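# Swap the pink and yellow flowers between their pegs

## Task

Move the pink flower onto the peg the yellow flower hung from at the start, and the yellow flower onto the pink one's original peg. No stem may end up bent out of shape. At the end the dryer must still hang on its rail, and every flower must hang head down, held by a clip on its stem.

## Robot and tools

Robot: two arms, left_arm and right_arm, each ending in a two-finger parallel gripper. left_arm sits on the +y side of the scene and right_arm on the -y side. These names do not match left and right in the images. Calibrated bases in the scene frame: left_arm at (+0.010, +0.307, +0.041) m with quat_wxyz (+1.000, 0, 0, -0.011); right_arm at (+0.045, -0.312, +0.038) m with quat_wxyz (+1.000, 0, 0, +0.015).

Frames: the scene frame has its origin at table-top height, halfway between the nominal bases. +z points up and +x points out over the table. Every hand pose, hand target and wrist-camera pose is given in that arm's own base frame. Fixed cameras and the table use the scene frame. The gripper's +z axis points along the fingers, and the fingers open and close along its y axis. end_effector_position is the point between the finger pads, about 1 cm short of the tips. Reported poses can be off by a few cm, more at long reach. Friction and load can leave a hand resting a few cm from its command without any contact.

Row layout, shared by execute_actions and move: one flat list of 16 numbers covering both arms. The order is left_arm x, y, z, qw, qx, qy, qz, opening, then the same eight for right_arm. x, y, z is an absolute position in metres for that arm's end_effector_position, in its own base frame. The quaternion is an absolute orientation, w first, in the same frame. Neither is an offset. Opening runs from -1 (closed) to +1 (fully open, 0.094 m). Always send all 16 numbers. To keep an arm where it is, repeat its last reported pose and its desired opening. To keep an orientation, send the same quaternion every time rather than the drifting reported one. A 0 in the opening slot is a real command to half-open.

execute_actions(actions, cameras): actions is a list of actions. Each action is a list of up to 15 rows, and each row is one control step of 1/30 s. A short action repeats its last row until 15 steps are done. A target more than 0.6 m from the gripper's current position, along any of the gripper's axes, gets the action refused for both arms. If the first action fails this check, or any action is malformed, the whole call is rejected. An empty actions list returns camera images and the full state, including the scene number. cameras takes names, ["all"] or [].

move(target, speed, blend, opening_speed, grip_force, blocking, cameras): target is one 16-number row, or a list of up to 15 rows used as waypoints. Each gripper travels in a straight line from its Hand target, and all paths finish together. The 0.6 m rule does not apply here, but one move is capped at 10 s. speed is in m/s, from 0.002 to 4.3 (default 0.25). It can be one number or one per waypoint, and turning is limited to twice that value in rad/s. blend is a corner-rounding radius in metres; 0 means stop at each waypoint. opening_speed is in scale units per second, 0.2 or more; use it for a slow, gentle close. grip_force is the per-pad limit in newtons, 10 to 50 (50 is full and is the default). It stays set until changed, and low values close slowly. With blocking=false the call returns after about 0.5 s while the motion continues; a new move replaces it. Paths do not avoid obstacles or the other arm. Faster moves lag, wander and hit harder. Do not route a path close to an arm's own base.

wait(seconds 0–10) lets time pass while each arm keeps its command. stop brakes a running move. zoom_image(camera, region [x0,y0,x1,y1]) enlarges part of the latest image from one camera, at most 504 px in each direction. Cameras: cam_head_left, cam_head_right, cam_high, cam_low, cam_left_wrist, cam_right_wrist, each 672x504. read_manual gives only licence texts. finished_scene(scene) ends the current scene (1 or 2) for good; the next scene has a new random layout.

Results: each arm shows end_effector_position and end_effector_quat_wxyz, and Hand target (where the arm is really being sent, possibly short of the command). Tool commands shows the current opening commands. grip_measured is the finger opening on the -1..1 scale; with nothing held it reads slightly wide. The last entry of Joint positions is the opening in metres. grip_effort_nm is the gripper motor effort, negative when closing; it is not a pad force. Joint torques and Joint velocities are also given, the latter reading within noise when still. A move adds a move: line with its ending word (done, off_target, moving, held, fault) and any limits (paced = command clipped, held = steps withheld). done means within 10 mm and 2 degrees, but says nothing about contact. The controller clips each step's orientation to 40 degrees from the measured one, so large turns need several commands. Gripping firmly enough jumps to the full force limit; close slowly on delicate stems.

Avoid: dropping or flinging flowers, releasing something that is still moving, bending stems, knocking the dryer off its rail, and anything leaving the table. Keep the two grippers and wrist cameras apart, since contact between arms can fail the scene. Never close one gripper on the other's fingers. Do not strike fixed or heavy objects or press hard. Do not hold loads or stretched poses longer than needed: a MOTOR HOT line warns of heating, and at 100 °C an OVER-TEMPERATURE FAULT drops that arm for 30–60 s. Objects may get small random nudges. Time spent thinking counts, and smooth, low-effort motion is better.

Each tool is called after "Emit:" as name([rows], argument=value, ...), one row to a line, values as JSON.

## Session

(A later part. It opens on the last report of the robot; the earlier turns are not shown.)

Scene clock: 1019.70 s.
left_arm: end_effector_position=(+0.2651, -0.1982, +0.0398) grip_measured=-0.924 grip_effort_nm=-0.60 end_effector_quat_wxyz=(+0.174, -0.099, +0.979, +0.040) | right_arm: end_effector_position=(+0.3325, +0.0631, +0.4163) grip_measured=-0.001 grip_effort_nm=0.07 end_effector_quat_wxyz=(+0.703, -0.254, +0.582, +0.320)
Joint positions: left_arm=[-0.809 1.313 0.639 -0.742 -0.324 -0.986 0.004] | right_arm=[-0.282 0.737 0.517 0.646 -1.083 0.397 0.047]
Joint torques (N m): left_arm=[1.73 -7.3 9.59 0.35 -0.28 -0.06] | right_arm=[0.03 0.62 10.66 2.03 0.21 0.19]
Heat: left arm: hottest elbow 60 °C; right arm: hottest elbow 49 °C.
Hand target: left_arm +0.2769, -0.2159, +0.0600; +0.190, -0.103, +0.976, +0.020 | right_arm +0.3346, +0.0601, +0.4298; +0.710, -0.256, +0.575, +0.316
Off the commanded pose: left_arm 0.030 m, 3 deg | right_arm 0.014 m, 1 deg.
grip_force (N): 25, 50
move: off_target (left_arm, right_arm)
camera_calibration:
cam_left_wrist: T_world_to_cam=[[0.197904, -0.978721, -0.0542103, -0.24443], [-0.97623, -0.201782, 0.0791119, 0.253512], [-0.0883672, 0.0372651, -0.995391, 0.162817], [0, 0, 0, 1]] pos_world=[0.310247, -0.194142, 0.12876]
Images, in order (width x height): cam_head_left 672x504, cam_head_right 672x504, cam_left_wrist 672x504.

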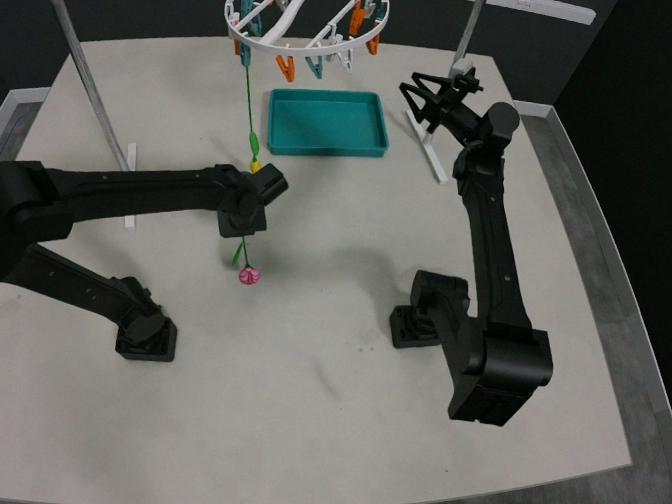

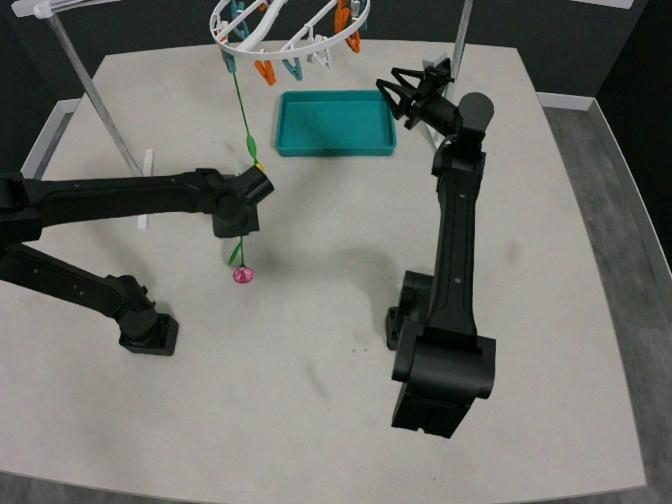

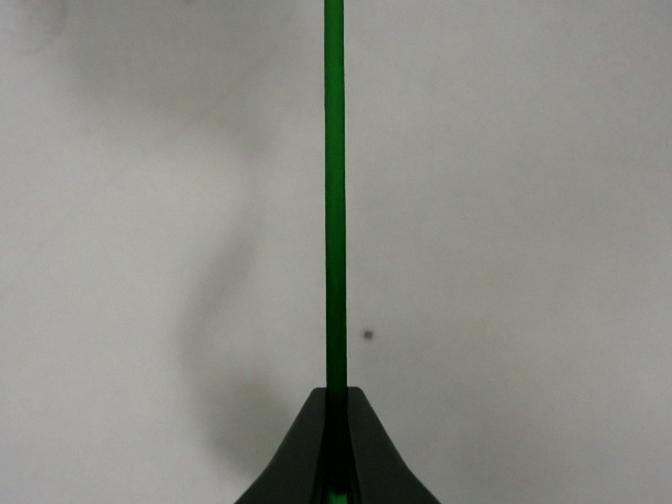

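Emit:
move([
  [0.262,-0.21,0.17,0.18198,0.29519,0.9362,-0.05738,-1, 0.335,0.06,0.43,0.70997,-0.25597,0.57492,0.3161,0.05],
  [0.30,-0.29,0.185,0.54703,0.24633,0.78124,-0.17248,-1, 0.335,0.06,0.43,0.70997,-0.25597,0.57492,0.3161,0.05],
  [0.355,-0.327,0.175,0.8152,0.14607,0.50939,-0.23376,-1, 0.335,0.06,0.43,0.70997,-0.25597,0.57492,0.3161,0.05],
], speed=0.25, blend=[0.02,0.03,0], grip_force=[25,50], cameras=["cam_right_wrist","cam_head_left","cam_head_right","cam_low","cam_left_wrist"])

Emit:
zoom_image(camera="cam_right_wrist", region=[340, 150, 480, 310])

Scene clock: 1047.07 s.
left_arm: end_effector_position=(+0.3459, -0.3243, +0.1669) grip_measured=-0.924 grip_effort_nm=-0.60 end_effector_quat_wxyz=(+0.739, +0.181, +0.612, -0.217) | right_arm: end_effector_position=(+0.3325, +0.0631, +0.4163) grip_measured=+0.049 grip_effort_nm=0.08 end_effector_quat_wxyz=(+0.703, -0.254, +0.582, +0.320)
Joint positions: left_arm=[-0.852 1.735 0.386 1.543 -0.274 0.055 0.004] | right_arm=[-0.282 0.737 0.517 0.646 -1.083 0.397 0.049]
Joint torques (N m): left_arm=[3.37 -7.24 4.82 2.96 0.18 0.18] | right_arm=[-0.03 0.62 10.67 2.03 0.23 0.17]
Heat: left arm: hottest elbow 63 °C; right arm: hottest elbow 51 °C.
Hand target: left_arm +0.3548, -0.3268, +0.1757; +0.751, +0.173, +0.599, -0.216 | right_arm +0.3346, +0.0601, +0.4298; +0.710, -0.256, +0.575, +0.316
Off the commanded pose: left_arm 0.012 m, 15 deg | right_arm 0.014 m, 1 deg.
joint sent to its limit (left arm) — joint 4 (wrist pitch), upper limit. The joint targets are off in orientation, not in position.
grip_force (N): 25, 50
move: off_target (left_arm, right_arm); blend cut to 0 m at target 1
camera_calibration:
cam_left_wrist: T_world_to_cam=[[-0.53516, -0.844632, -0.0141743, -0.0864774], [-0.199511, 0.142679, -0.969452, 0.314851], [0.820853, -0.515984, -0.244869, -0.318037], [0, 0, 0, 1]] pos_world=[0.277599, -0.282066, 0.22613]
cam_right_wrist: T_world_to_cam=[[0.74821, -0.66344, -0.00538878, -0.205752], [-0.157388, -0.169596, -0.972865, 0.508367], [0.644524, 0.728756, -0.231311, -0.0752187], [0, 0, 0, 1]] pos_world=[0.282437, 0.0045288, 0.476064]
Images, in order (width x height): cam_head_left 672x504, cam_head_right 672x504, cam_low 672x504, cam_left_wrist 672x504, cam_right_wrist 672x504.

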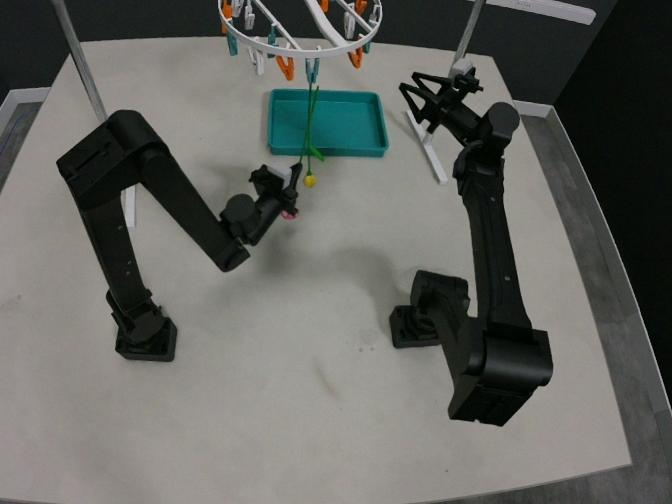

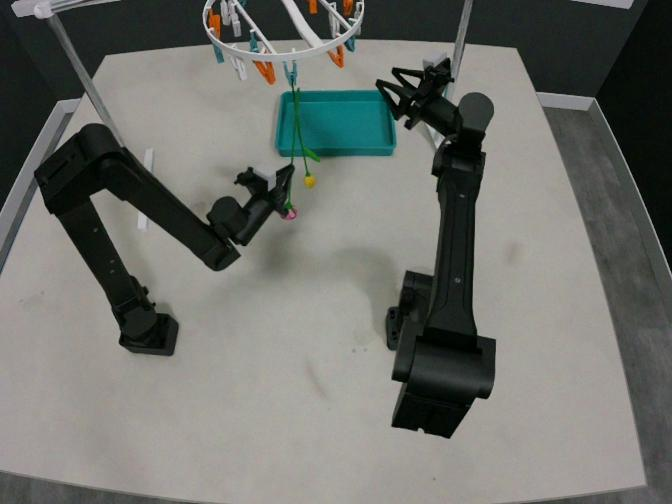

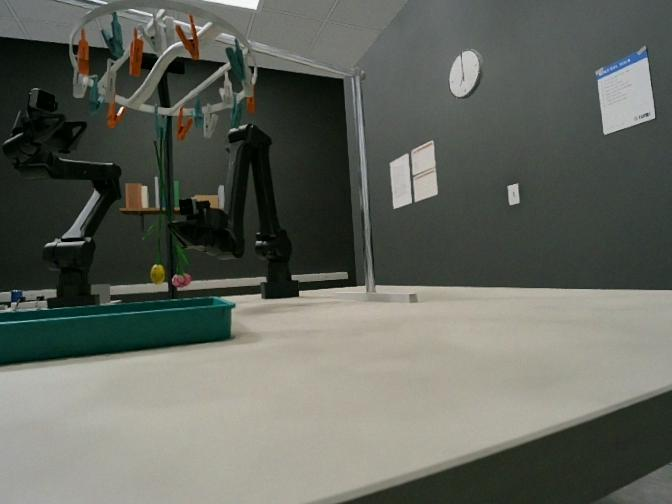

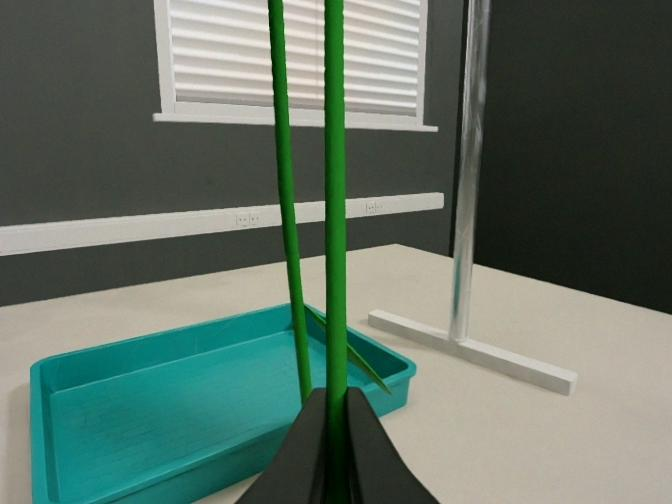

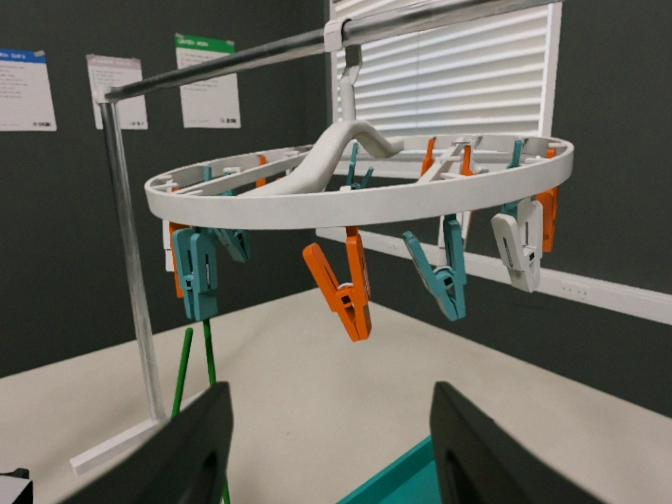

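Scaled by 3.150 from the camera's 672x504 image, which has a finer 960x720 frame.

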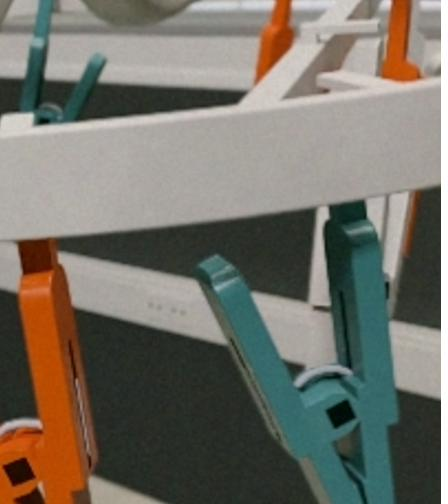

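Emit:
move([
  [0.355,-0.327,0.155,0.8152,0.14607,0.50939,-0.23376,-1, 0.36,0.07,0.435,0.70997,-0.25597,0.57492,0.3161,-1],
  [0.355,-0.327,0.155,0.8152,0.14607,0.50939,-0.23376,-1, 0.397,0.1,0.436,0.70997,-0.25597,0.57492,0.3161,-1],
], speed=0.12, blend=[0.01,0], cameras=["cam_right_wrist","cam_head_right","cam_high"])

Emit:
zoom_image(camera="cam_high", region=[210, 90, 470, 340])

Scene clock: 1075.97 s.
left_arm: end_effector_position=(+0.3466, -0.3251, +0.1486) grip_measured=-0.924 grip_effort_nm=-0.60 end_effector_quat_wxyz=(+0.728, +0.189, +0.625, -0.210) | right_arm: end_effector_position=(+0.3903, +0.0964, +0.4075) grip_measured=-0.993 grip_effort_nm=-0.37 end_effector_quat_wxyz=(+0.697, -0.240, +0.592, +0.326)
Joint positions: left_arm=[-0.852 1.775 0.386 1.543 -0.274 0.055 0.004] | right_arm=[-0.104 0.903 0.594 0.609 -0.905 0.291 0]
Joint torques (N m): left_arm=[3.25 -7.41 4.29 2.99 -0.01 0.05] | right_arm=[1.49 -2.32 12.98 1.31 0.24 -0.12]
Heat: left arm: hottest elbow 56 °C; right arm: hottest elbow 52 °C.
Hand target: left_arm +0.3549, -0.3269, +0.1557; +0.738, +0.178, +0.615, -0.212 | right_arm +0.3952, +0.0996, +0.4355; +0.710, -0.256, +0.575, +0.316
Off the commanded pose: left_arm 0.011 m, 18 deg | right_arm 0.030 m, 3 deg.
joint sent to its limit (left arm) — joint 4 (wrist pitch), upper limit. The joint targets are off in orientation, not in position.
grip_force (N): 25, 50
move: off_target (left_arm, right_arm)
camera_calibration:
cam_right_wrist: T_world_to_cam=[[0.741523, -0.669669, -0.0410624, -0.209201], [-0.191599, -0.152708, -0.969521, 0.524925], [0.642987, 0.72679, -0.241545, -0.133807], [0, 0, 0, 1]] pos_world=[0.341739, 0.0373147, 0.468015]
Images, in order (width x height): cam_head_right 672x504, cam_high 672x504, cam_right_wrist 672x504.

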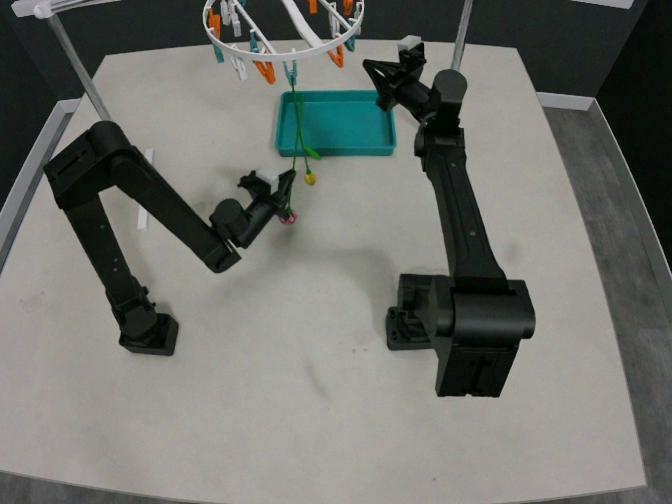

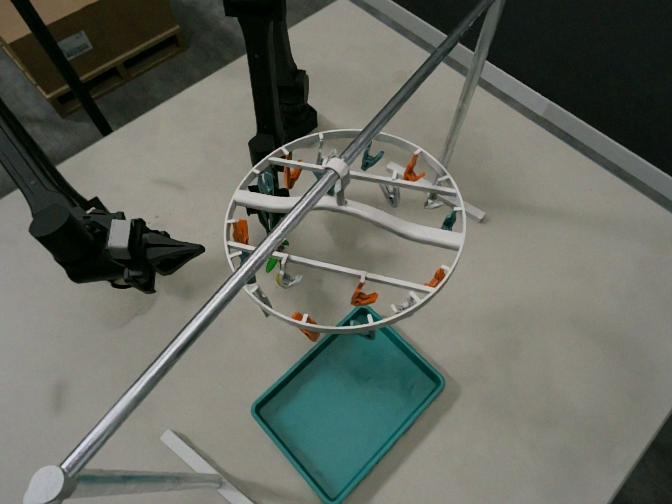

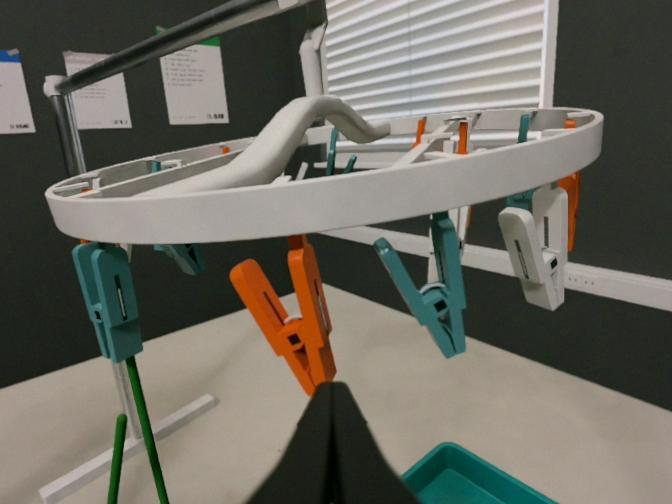

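Scaled by 1.938 from the camera's 672x504 image, which has a finer 960x720 frame.

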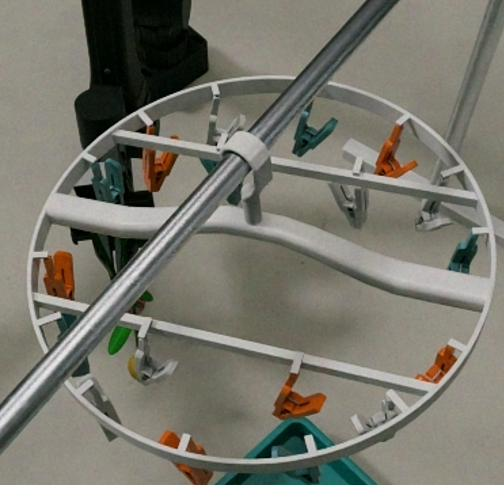

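Emit:
move([
  [0.355,-0.327,0.155,0.8152,0.14607,0.50939,-0.23376,-1, 0.439,0.1355,0.438,0.70997,-0.25597,0.57492,0.3161,-1],
  [0.355,-0.327,0.155,0.8152,0.14607,0.50939,-0.23376,-1, 0.42,0.157,0.438,0.70997,-0.25597,0.57492,0.3161,-1],
  [0.355,-0.327,0.155,0.8152,0.14607,0.50939,-0.23376,-1, 0.40,0.1775,0.436,0.70997,-0.25597,0.57492,0.3161,-1],
  [0.355,-0.327,0.155,0.8152,0.14607,0.50939,-0.23376,-1, 0.3865,0.2005,0.434,0.73028,-0.21524,0.59137,0.2658,-1],
], speed=[0.08,0.05,0.05,0.05], blend=[0.003,0.015,0.015,0], cameras=["cam_right_wrist","cam_high","cam_head_right"])

Emit:
zoom_image(camera="cam_high", region=[210, 90, 470, 340])

Scene clock: 1094.10 s.
left_arm: end_effector_position=(+0.3466, -0.3251, +0.1486) grip_measured=-0.924 grip_effort_nm=-0.60 end_effector_quat_wxyz=(+0.728, +0.189, +0.625, -0.210) | right_arm: end_effector_position=(+0.3906, +0.1976, +0.4382) grip_measured=-0.993 grip_effort_nm=-0.38 end_effector_quat_wxyz=(+0.732, -0.208, +0.590, +0.269)
Joint positions: left_arm=[-0.852 1.775 0.386 1.543 -0.274 0.055 0.004] | right_arm=[0.333 0.868 0.658 0.443 -0.35 0.093 0]
Joint torques (N m): left_arm=[3.31 -7.41 4.29 3 -0.01 0.05] | right_arm=[1.14 -3.96 8.32 1.57 0.15 -0.11]
Heat: left arm: hottest elbow 54 °C; right arm: hottest elbow 56 °C.
Hand target: left_arm +0.3549, -0.3269, +0.1557; +0.738, +0.178, +0.615, -0.212 | right_arm +0.3865, +0.2005, +0.4341; +0.730, -0.215, +0.591, +0.266
Off the commanded pose: left_arm 0.011 m, 18 deg | right_arm 0.007 m, 1 deg.
joint sent to its limit (left arm) — joint 4 (wrist pitch), upper limit. The joint targets are off in orientation, not in position.
grip_force (N): 25, 50
move: off_target (left_arm); blend cut to 0.0143 m at target 2, 0.0144 m at target 3
camera_calibration:
cam_right_wrist: T_world_to_cam=[[0.642433, -0.766339, -0.00221505, -0.0995847], [-0.161361, -0.132444, -0.977968, 0.558088], [0.749162, 0.628636, -0.208744, -0.236596], [0, 0, 0, 1]] pos_world=[0.331279, 0.146333, 0.496184]
Images, in order (width x height): cam_head_right 672x504, cam_high 672x504, cam_right_wrist 672x504.

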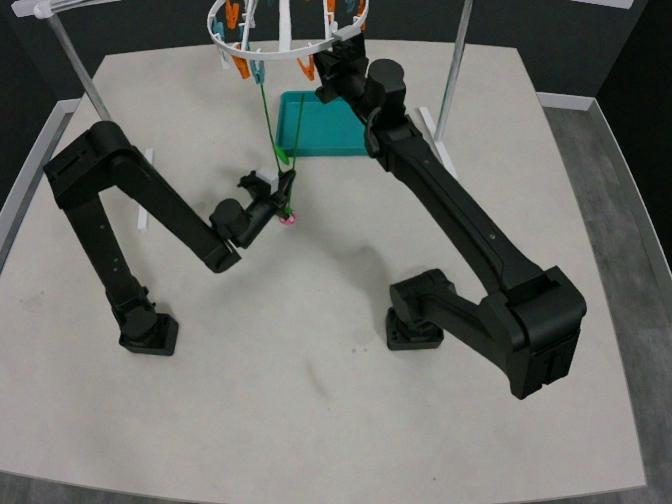

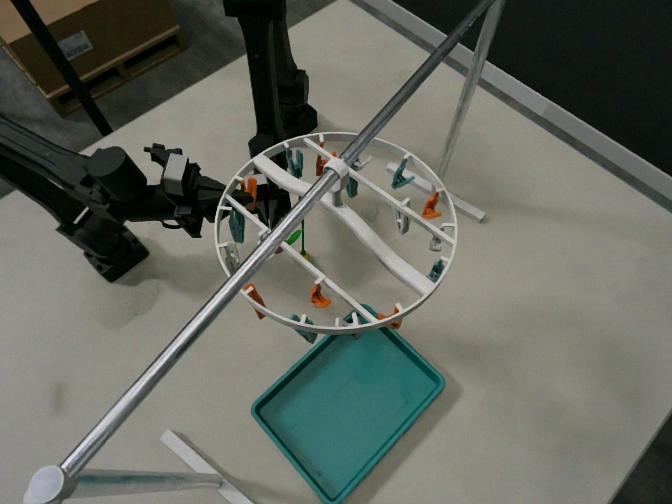

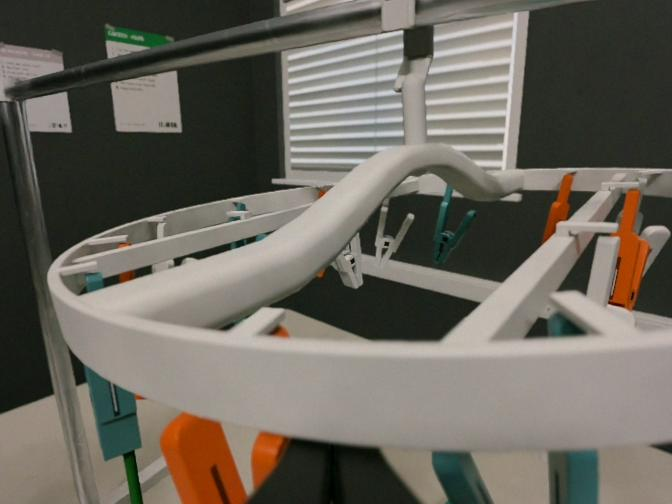

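Scaled by 1.938 from the camera's 672x504 image, which has a finer 960x720 frame.

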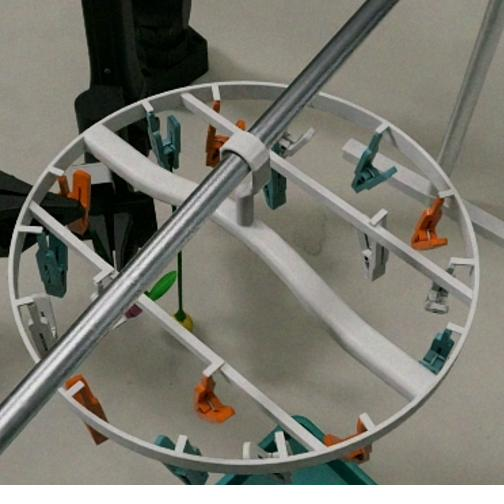

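Emit:
move([
  [0.355,-0.327,0.155,0.8152,0.14607,0.50939,-0.23376,-1, 0.374,0.2235,0.414,0.73028,-0.21524,0.59137,0.2658,-1],
  [0.355,-0.327,0.155,0.8152,0.14607,0.50939,-0.23376,-1, 0.3695,0.25,0.412,0.75067,-0.16288,0.60788,0.20114,-1],
  [0.355,-0.327,0.155,0.8152,0.14607,0.50939,-0.23376,-1, 0.3695,0.269,0.412,0.75067,-0.16288,0.60788,0.20114,-1],
], speed=0.05, blend=[0.01,0.01,0], cameras=["cam_right_wrist","cam_high","cam_head_right"])

Emit:
zoom_image(camera="cam_high", region=[210, 90, 470, 340])

Scene clock: 1103.57 s.
left_arm: end_effector_position=(+0.3466, -0.3251, +0.1486) grip_measured=-0.924 grip_effort_nm=-0.60 end_effector_quat_wxyz=(+0.728, +0.189, +0.625, -0.210) | right_arm: end_effector_position=(+0.3695, +0.2638, +0.3999) grip_measured=-0.993 grip_effort_nm=-0.38 end_effector_quat_wxyz=(+0.742, -0.160, +0.620, +0.201)
Joint positions: left_arm=[-0.852 1.775 0.386 1.543 -0.274 0.055 0.004] | right_arm=[0.684 0.926 0.609 0.501 0.164 -0.019 0]
Joint torques (N m): left_arm=[3.25 -7.41 4.3 3 -0.01 0.05] | right_arm=[1.38 -3.08 10.22 2.69 0.08 -0.11]
Heat: left arm: hottest elbow 53 °C; right arm: hottest elbow 54 °C.
Hand target: left_arm +0.3549, -0.3269, +0.1557; +0.738, +0.178, +0.615, -0.212 | right_arm +0.3692, +0.2688, +0.4120; +0.751, -0.163, +0.608, +0.201
Off the commanded pose: left_arm 0.011 m, 18 deg | right_arm 0.013 m, 2 deg.
joint sent to its limit (left arm) — joint 4 (wrist pitch), upper limit. The joint targets are off in orientation, not in position.
grip_force (N): 25, 50
move: off_target (left_arm, right_arm); blend cut to 0.0095 m at target 2
camera_calibration:
cam_right_wrist: T_world_to_cam=[[0.499666, -0.866217, -0.00120252, 0.0432342], [-0.212007, -0.120947, -0.969755, 0.538342], [0.839873, 0.484809, -0.244078, -0.251769], [0, 0, 0, 1]] pos_world=[0.303984, 0.224621, 0.46066]
Images, in order (width x height): cam_head_right 672x504, cam_high 672x504, cam_right_wrist 672x504.

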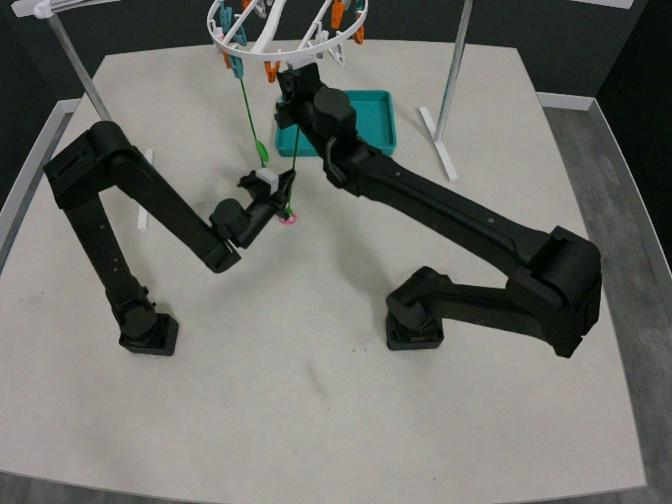

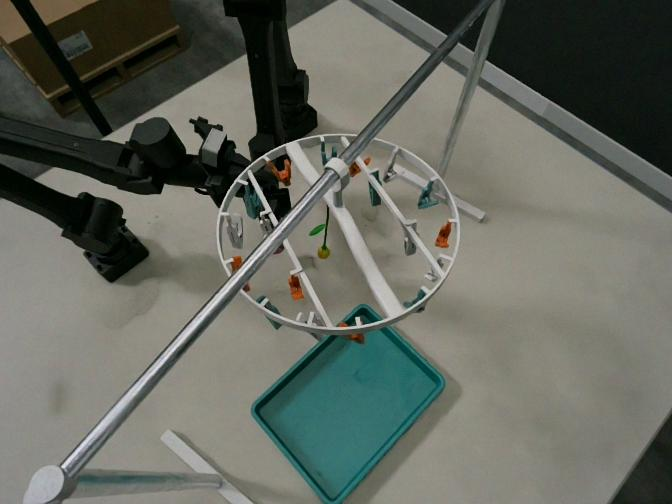

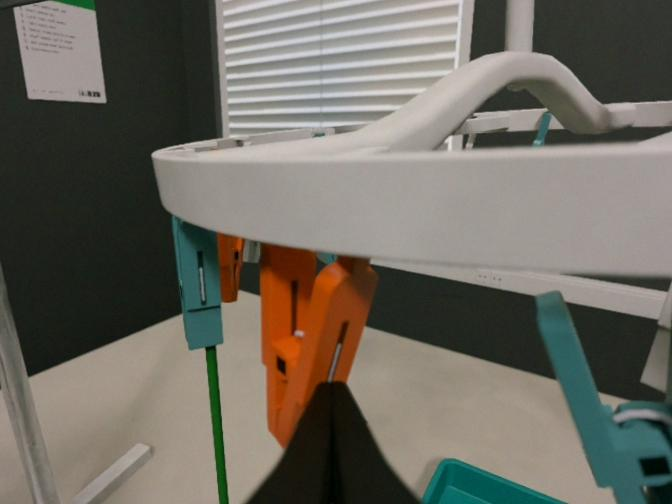

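Scaled by 1.938 from the camera's 672x504 image, which has a finer 960x720 frame.

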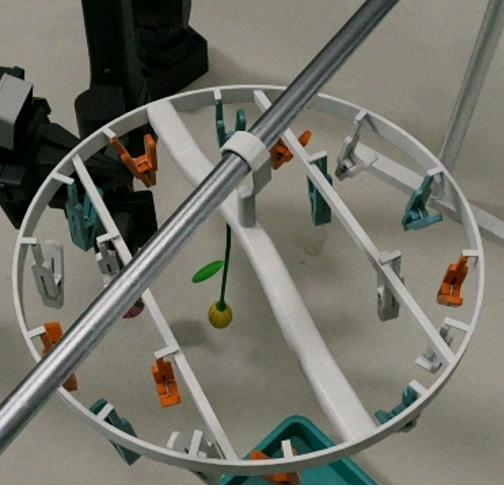

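Emit:
move([
  [0.355,-0.327,0.155,0.8152,0.14607,0.50939,-0.23376,-1, 0.3705,0.292,0.422,0.75067,-0.16288,0.60788,0.20114,-1],
  [0.355,-0.327,0.155,0.8152,0.14607,0.50939,-0.23376,-1, 0.379,0.316,0.424,0.76534,-0.10928,0.61976,0.13495,-1],
], speed=0.05, blend=[0.01,0], cameras=["cam_right_wrist","cam_high","cam_head_right"])

Emit:
zoom_image(camera="cam_high", region=[210, 90, 470, 340])

Scene clock: 1112.17 s.
left_arm: end_effector_position=(+0.3466, -0.3251, +0.1486) grip_measured=-0.924 grip_effort_nm=-0.60 end_effector_quat_wxyz=(+0.728, +0.189, +0.625, -0.210) | right_arm: end_effector_position=(+0.3752, +0.3051, +0.3903) grip_measured=-0.993 grip_effort_nm=-0.38 end_effector_quat_wxyz=(+0.749, -0.118, +0.640, +0.125)
Joint positions: left_arm=[-0.852 1.775 0.386 1.543 -0.274 0.055 0.004] | right_arm=[0.859 1.069 0.682 0.561 0.505 -0.101 0]
Joint torques (N m): left_arm=[3.31 -7.47 4.29 2.99 -0.01 0.05] | right_arm=[1.44 -4.95 13.05 2.63 0.04 -0.1]
Heat: left arm: hottest elbow 52 °C; right arm: hottest elbow 54 °C.
Hand target: left_arm +0.3549, -0.3269, +0.1557; +0.738, +0.178, +0.615, -0.212 | right_arm +0.3772, +0.3144, +0.4232; +0.765, -0.109, +0.620, +0.135
Off the commanded pose: left_arm 0.011 m, 18 deg | right_arm 0.036 m, 3 deg.
joint sent to its limit (left arm) — joint 4 (wrist pitch), upper limit. The joint targets are off in orientation, not in position.
grip_force (N): 25, 50
move: off_target (left_arm, right_arm)
camera_calibration:
cam_right_wrist: T_world_to_cam=[[0.341841, -0.939408, 0.0256306, 0.147262], [-0.247676, -0.116369, -0.961829, 0.544122], [0.906533, 0.322444, -0.272448, -0.243372], [0, 0, 0, 1]] pos_world=[0.305051, 0.280132, 0.453272]
Images, in order (width x height): cam_head_right 672x504, cam_high 672x504, cam_right_wrist 672x504.

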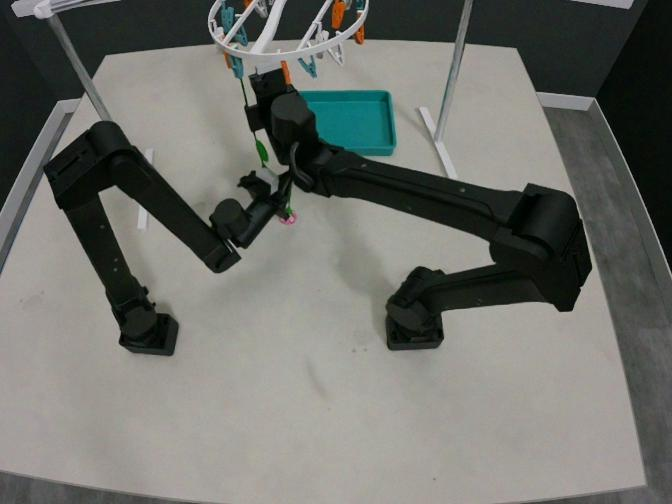

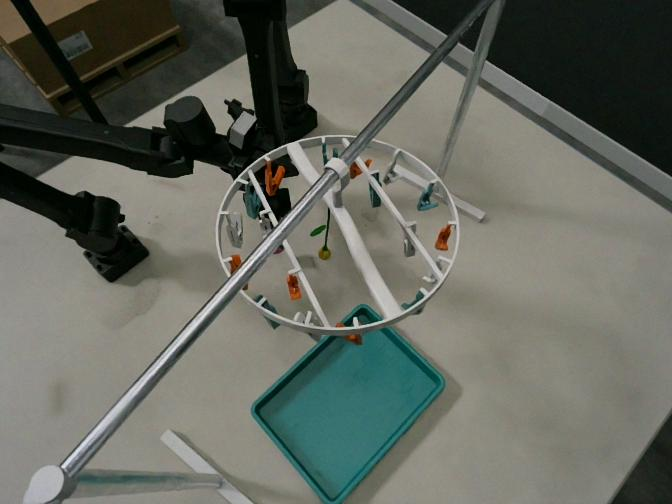

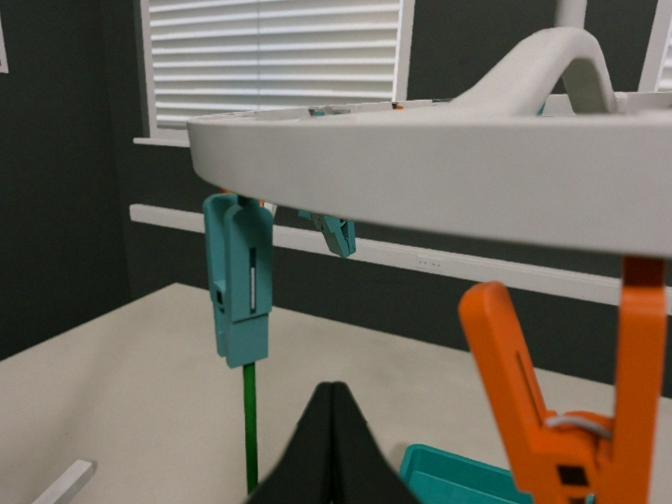

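Scaled by 1.938 from the camera's 672x504 image, which has a finer 960x720 frame.

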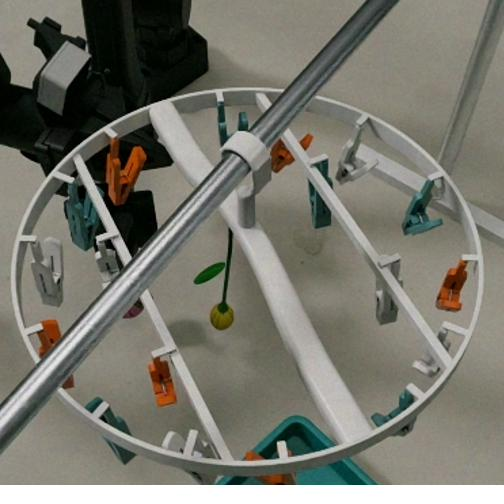

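Emit:
move([
  [0.355,-0.327,0.155,0.8152,0.14607,0.50939,-0.23376,-1, 0.325,0.285,0.412,0.76534,-0.10928,0.61976,0.13495,-1],
  [0.355,-0.327,0.155,0.8152,0.14607,0.50939,-0.23376,-1, 0.33,0.205,0.412,0.76534,-0.10928,0.61976,0.13495,-1],
  [0.355,-0.327,0.155,0.8152,0.14607,0.50939,-0.23376,-1, 0.372,0.213,0.425,0.76534,-0.10928,0.61976,0.13495,-1],
], speed=[0.1,0.12,0.08], blend=[0.02,0.02,0], cameras=["cam_right_wrist","cam_head_right"])

Scene clock: 1136.17 s.
left_arm: end_effector_position=(+0.3466, -0.3251, +0.1486) grip_measured=-0.924 grip_effort_nm=-0.60 end_effector_quat_wxyz=(+0.728, +0.189, +0.625, -0.210) | right_arm: end_effector_position=(+0.3649, +0.2130, +0.3863) grip_measured=-0.993 grip_effort_nm=-0.37 end_effector_quat_wxyz=(+0.746, -0.129, +0.641, +0.122)
Joint positions: left_arm=[-0.852 1.775 0.386 1.543 -0.274 0.055 0.004] | right_arm=[0.643 0.821 0.546 0.426 0.28 -0.078 0]
Joint torques (N m): left_arm=[3.25 -7.41 4.29 2.99 -0.01 0.05] | right_arm=[-0.26 -1.9 13.44 2.4 -0.12 0.19]
Heat: left arm: hottest elbow 51 °C; right arm: hottest elbow 56 °C.
Hand target: left_arm +0.3549, -0.3269, +0.1557; +0.738, +0.178, +0.615, -0.212 | right_arm +0.3696, +0.2116, +0.4242; +0.765, -0.110, +0.620, +0.135
Off the commanded pose: left_arm 0.011 m, 18 deg | right_arm 0.039 m, 4 deg.
joint sent to its limit (left arm) — joint 4 (wrist pitch), upper limit. The joint targets are off in orientation, not in position.
grip_force (N): 25, 50
move: off_target (left_arm, right_arm)
camera_calibration:
cam_right_wrist: T_world_to_cam=[[0.351709, -0.935033, 0.0448758, 0.0524263], [-0.246801, -0.138863, -0.959065, 0.53049], [0.902989, 0.326237, -0.279607, -0.202187], [0, 0, 0, 1]] pos_world=[0.29506, 0.188647, 0.449889]
Images, in order (width x height): cam_head_right 672x504, cam_right_wrist 672x504.

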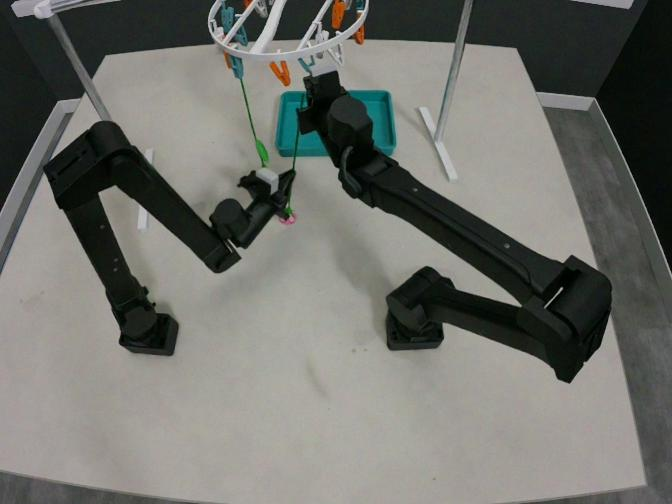

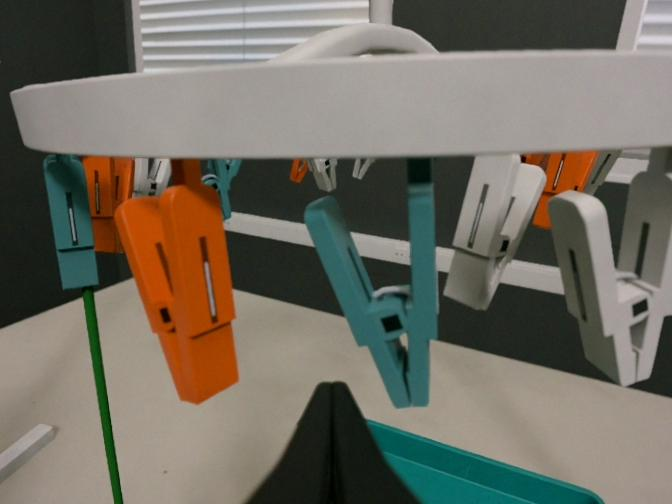

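Emit:
move([
  [0.355,-0.327,0.155,0.8152,0.14607,0.50939,-0.23376,-1, 0.3665,0.2215,0.428,0.76534,-0.10928,0.61976,0.13495,-1],
  [0.355,-0.327,0.155,0.8152,0.14607,0.50939,-0.23376,-1, 0.403,0.236,0.433,0.76534,-0.10928,0.61976,0.13495,-1],
  [0.355,-0.327,0.155,0.8152,0.14607,0.50939,-0.23376,-1, 0.398,0.265,0.433,0.76534,-0.10928,0.61976,0.13495,-1],
  [0.355,-0.327,0.155,0.8152,0.14607,0.50939,-0.23376,-1, 0.399,0.29,0.433,0.76534,-0.10928,0.61976,0.13495,-1],
], speed=[0.08,0.06,0.05,0.05], blend=[0.005,0.005,0.01,0], cameras=["cam_right_wrist","cam_head_right","cam_high"])

Emit:
zoom_image(camera="cam_high", region=[210, 90, 470, 340])

Scene clock: 1147.90 s.
left_arm: end_effector_position=(+0.3466, -0.3251, +0.1486) grip_measured=-0.924 grip_effort_nm=-0.60 end_effector_quat_wxyz=(+0.728, +0.189, +0.625, -0.210) | right_arm: end_effector_position=(+0.3945, +0.2800, +0.3973) grip_measured=-0.993 grip_effort_nm=-0.38 end_effector_quat_wxyz=(+0.747, -0.116, +0.642, +0.126)
Joint positions: left_arm=[-0.852 1.775 0.386 1.543 -0.274 0.055 0.004] | right_arm=[0.762 1.042 0.69 0.514 0.411 -0.077 0]
Joint torques (N m): left_arm=[3.25 -7.41 4.27 3 -0.01 0.05] | right_arm=[1.32 -4.95 13.22 2.65 0.06 -0.11]
Heat: left arm: hottest elbow 50 °C; right arm: hottest elbow 57 °C.
Hand target: left_arm +0.3549, -0.3269, +0.1557; +0.738, +0.178, +0.615, -0.212 | right_arm +0.3970, +0.2883, +0.4323; +0.765, -0.109, +0.620, +0.135
Off the commanded pose: left_arm 0.011 m, 18 deg | right_arm 0.037 m, 4 deg.
joint sent to its limit (left arm) — joint 4 (wrist pitch), upper limit. The joint targets are off in orientation, not in position.
grip_force (N): 25, 50
move: off_target (left_arm, right_arm)
camera_calibration:
cam_right_wrist: T_world_to_cam=[[0.341984, -0.939456, 0.0216513, 0.118497], [-0.253146, -0.114291, -0.960653, 0.553859], [0.904966, 0.323047, -0.276905, -0.248594], [0, 0, 0, 1]] pos_world=[0.324652, 0.254931, 0.460664]
Images, in order (width x height): cam_head_right 672x504, cam_high 672x504, cam_right_wrist 672x504.

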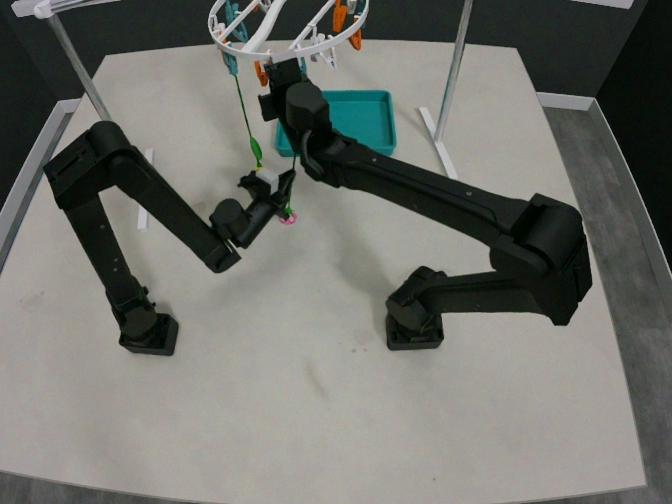

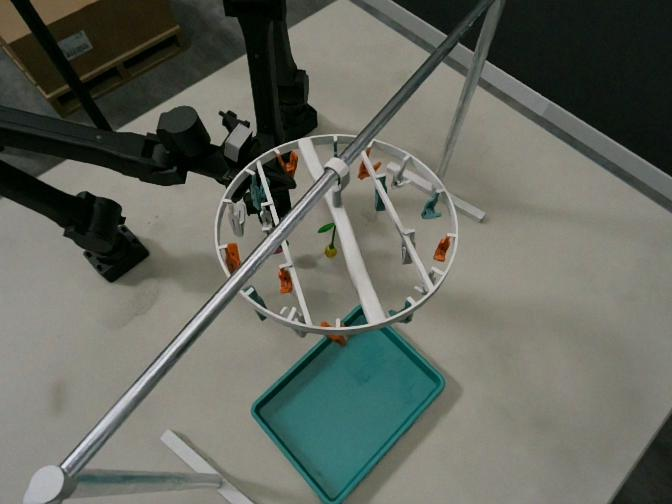

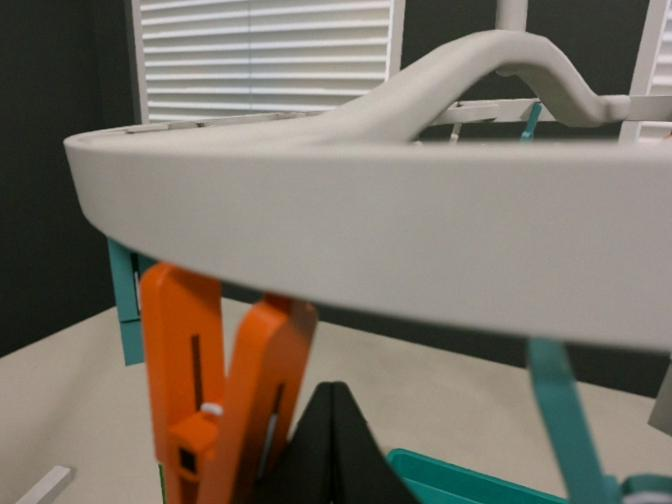

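Scaled by 1.938 from the camera's 672x504 image, which has a finer 960x720 frame.

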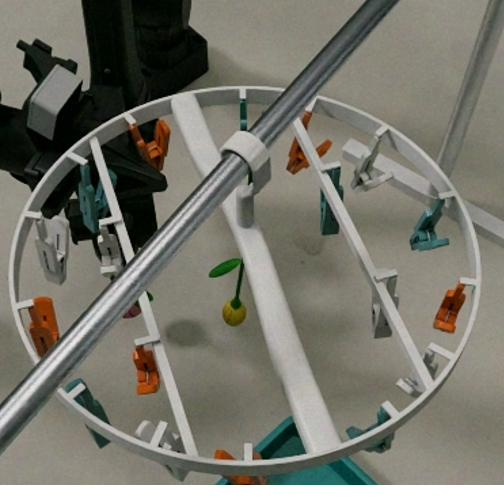

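Emit:
move([
  [0.355,-0.327,0.155,0.8152,0.14607,0.50939,-0.23376,-1, 0.406,0.317,0.433,0.76534,-0.10928,0.61976,0.13495,-1],
], speed=0.05, cameras=["cam_right_wrist","cam_head_right","cam_high"])

Emit:
zoom_image(camera="cam_high", region=[210, 90, 470, 340])

Scene clock: 1156.40 s.
left_arm: end_effector_position=(+0.3466, -0.3251, +0.1486) grip_measured=-0.924 grip_effort_nm=-0.60 end_effector_quat_wxyz=(+0.728, +0.189, +0.625, -0.210) | right_arm: end_effector_position=(+0.4018, +0.3058, +0.3993) grip_measured=-0.993 grip_effort_nm=-0.37 end_effector_quat_wxyz=(+0.748, -0.116, +0.641, +0.126)
Joint positions: left_arm=[-0.852 1.775 0.386 1.543 -0.274 0.055 0.004] | right_arm=[0.802 1.115 0.74 0.543 0.451 -0.087 0]
Joint torques (N m): left_arm=[3.31 -7.36 4.29 2.99 -0.01 0.05] | right_arm=[1.44 -5.77 13.15 2.61 0.05 -0.11]
Heat: left arm: hottest elbow 50 °C; right arm: hottest elbow 59 °C.
Hand target: left_arm +0.3549, -0.3269, +0.1557; +0.738, +0.178, +0.615, -0.212 | right_arm +0.4041, +0.3153, +0.4324; +0.765, -0.109, +0.620, +0.135
Off the commanded pose: left_arm 0.011 m, 18 deg | right_arm 0.036 m, 3 deg.
joint sent to its limit (left arm) — joint 4 (wrist pitch), upper limit. The joint targets are off in orientation, not in position.
grip_force (N): 25, 50
move: off_target (left_arm, right_arm)
camera_calibration:
cam_right_wrist: T_world_to_cam=[[0.340996, -0.939793, 0.0226172, 0.140245], [-0.249761, -0.113766, -0.961601, 0.559409], [0.906279, 0.322253, -0.273518, -0.264659], [0, 0, 0, 1]] pos_world=[0.33175, 0.28073, 0.462367]
Images, in order (width x height): cam_head_right 672x504, cam_high 672x504, cam_right_wrist 672x504.

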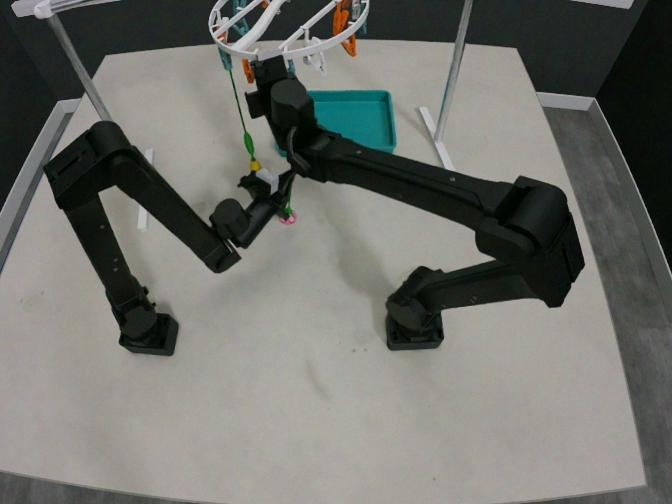

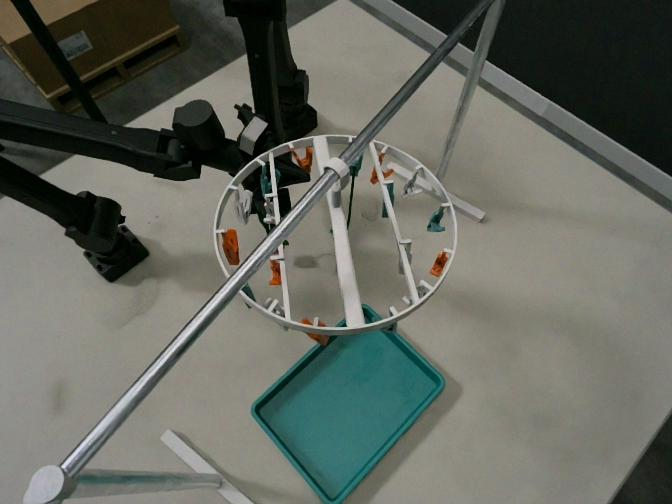

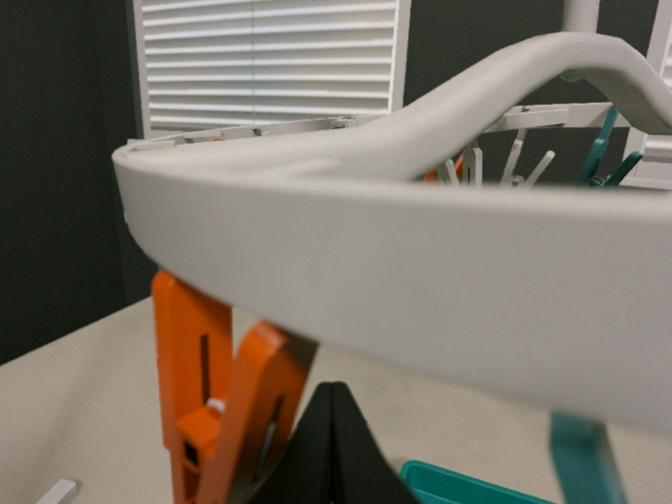

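Scaled by 1.938 from the camera's 672x504 image, which has a finer 960x720 frame.

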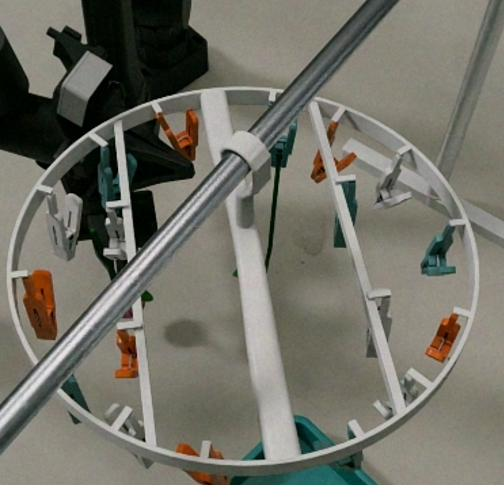

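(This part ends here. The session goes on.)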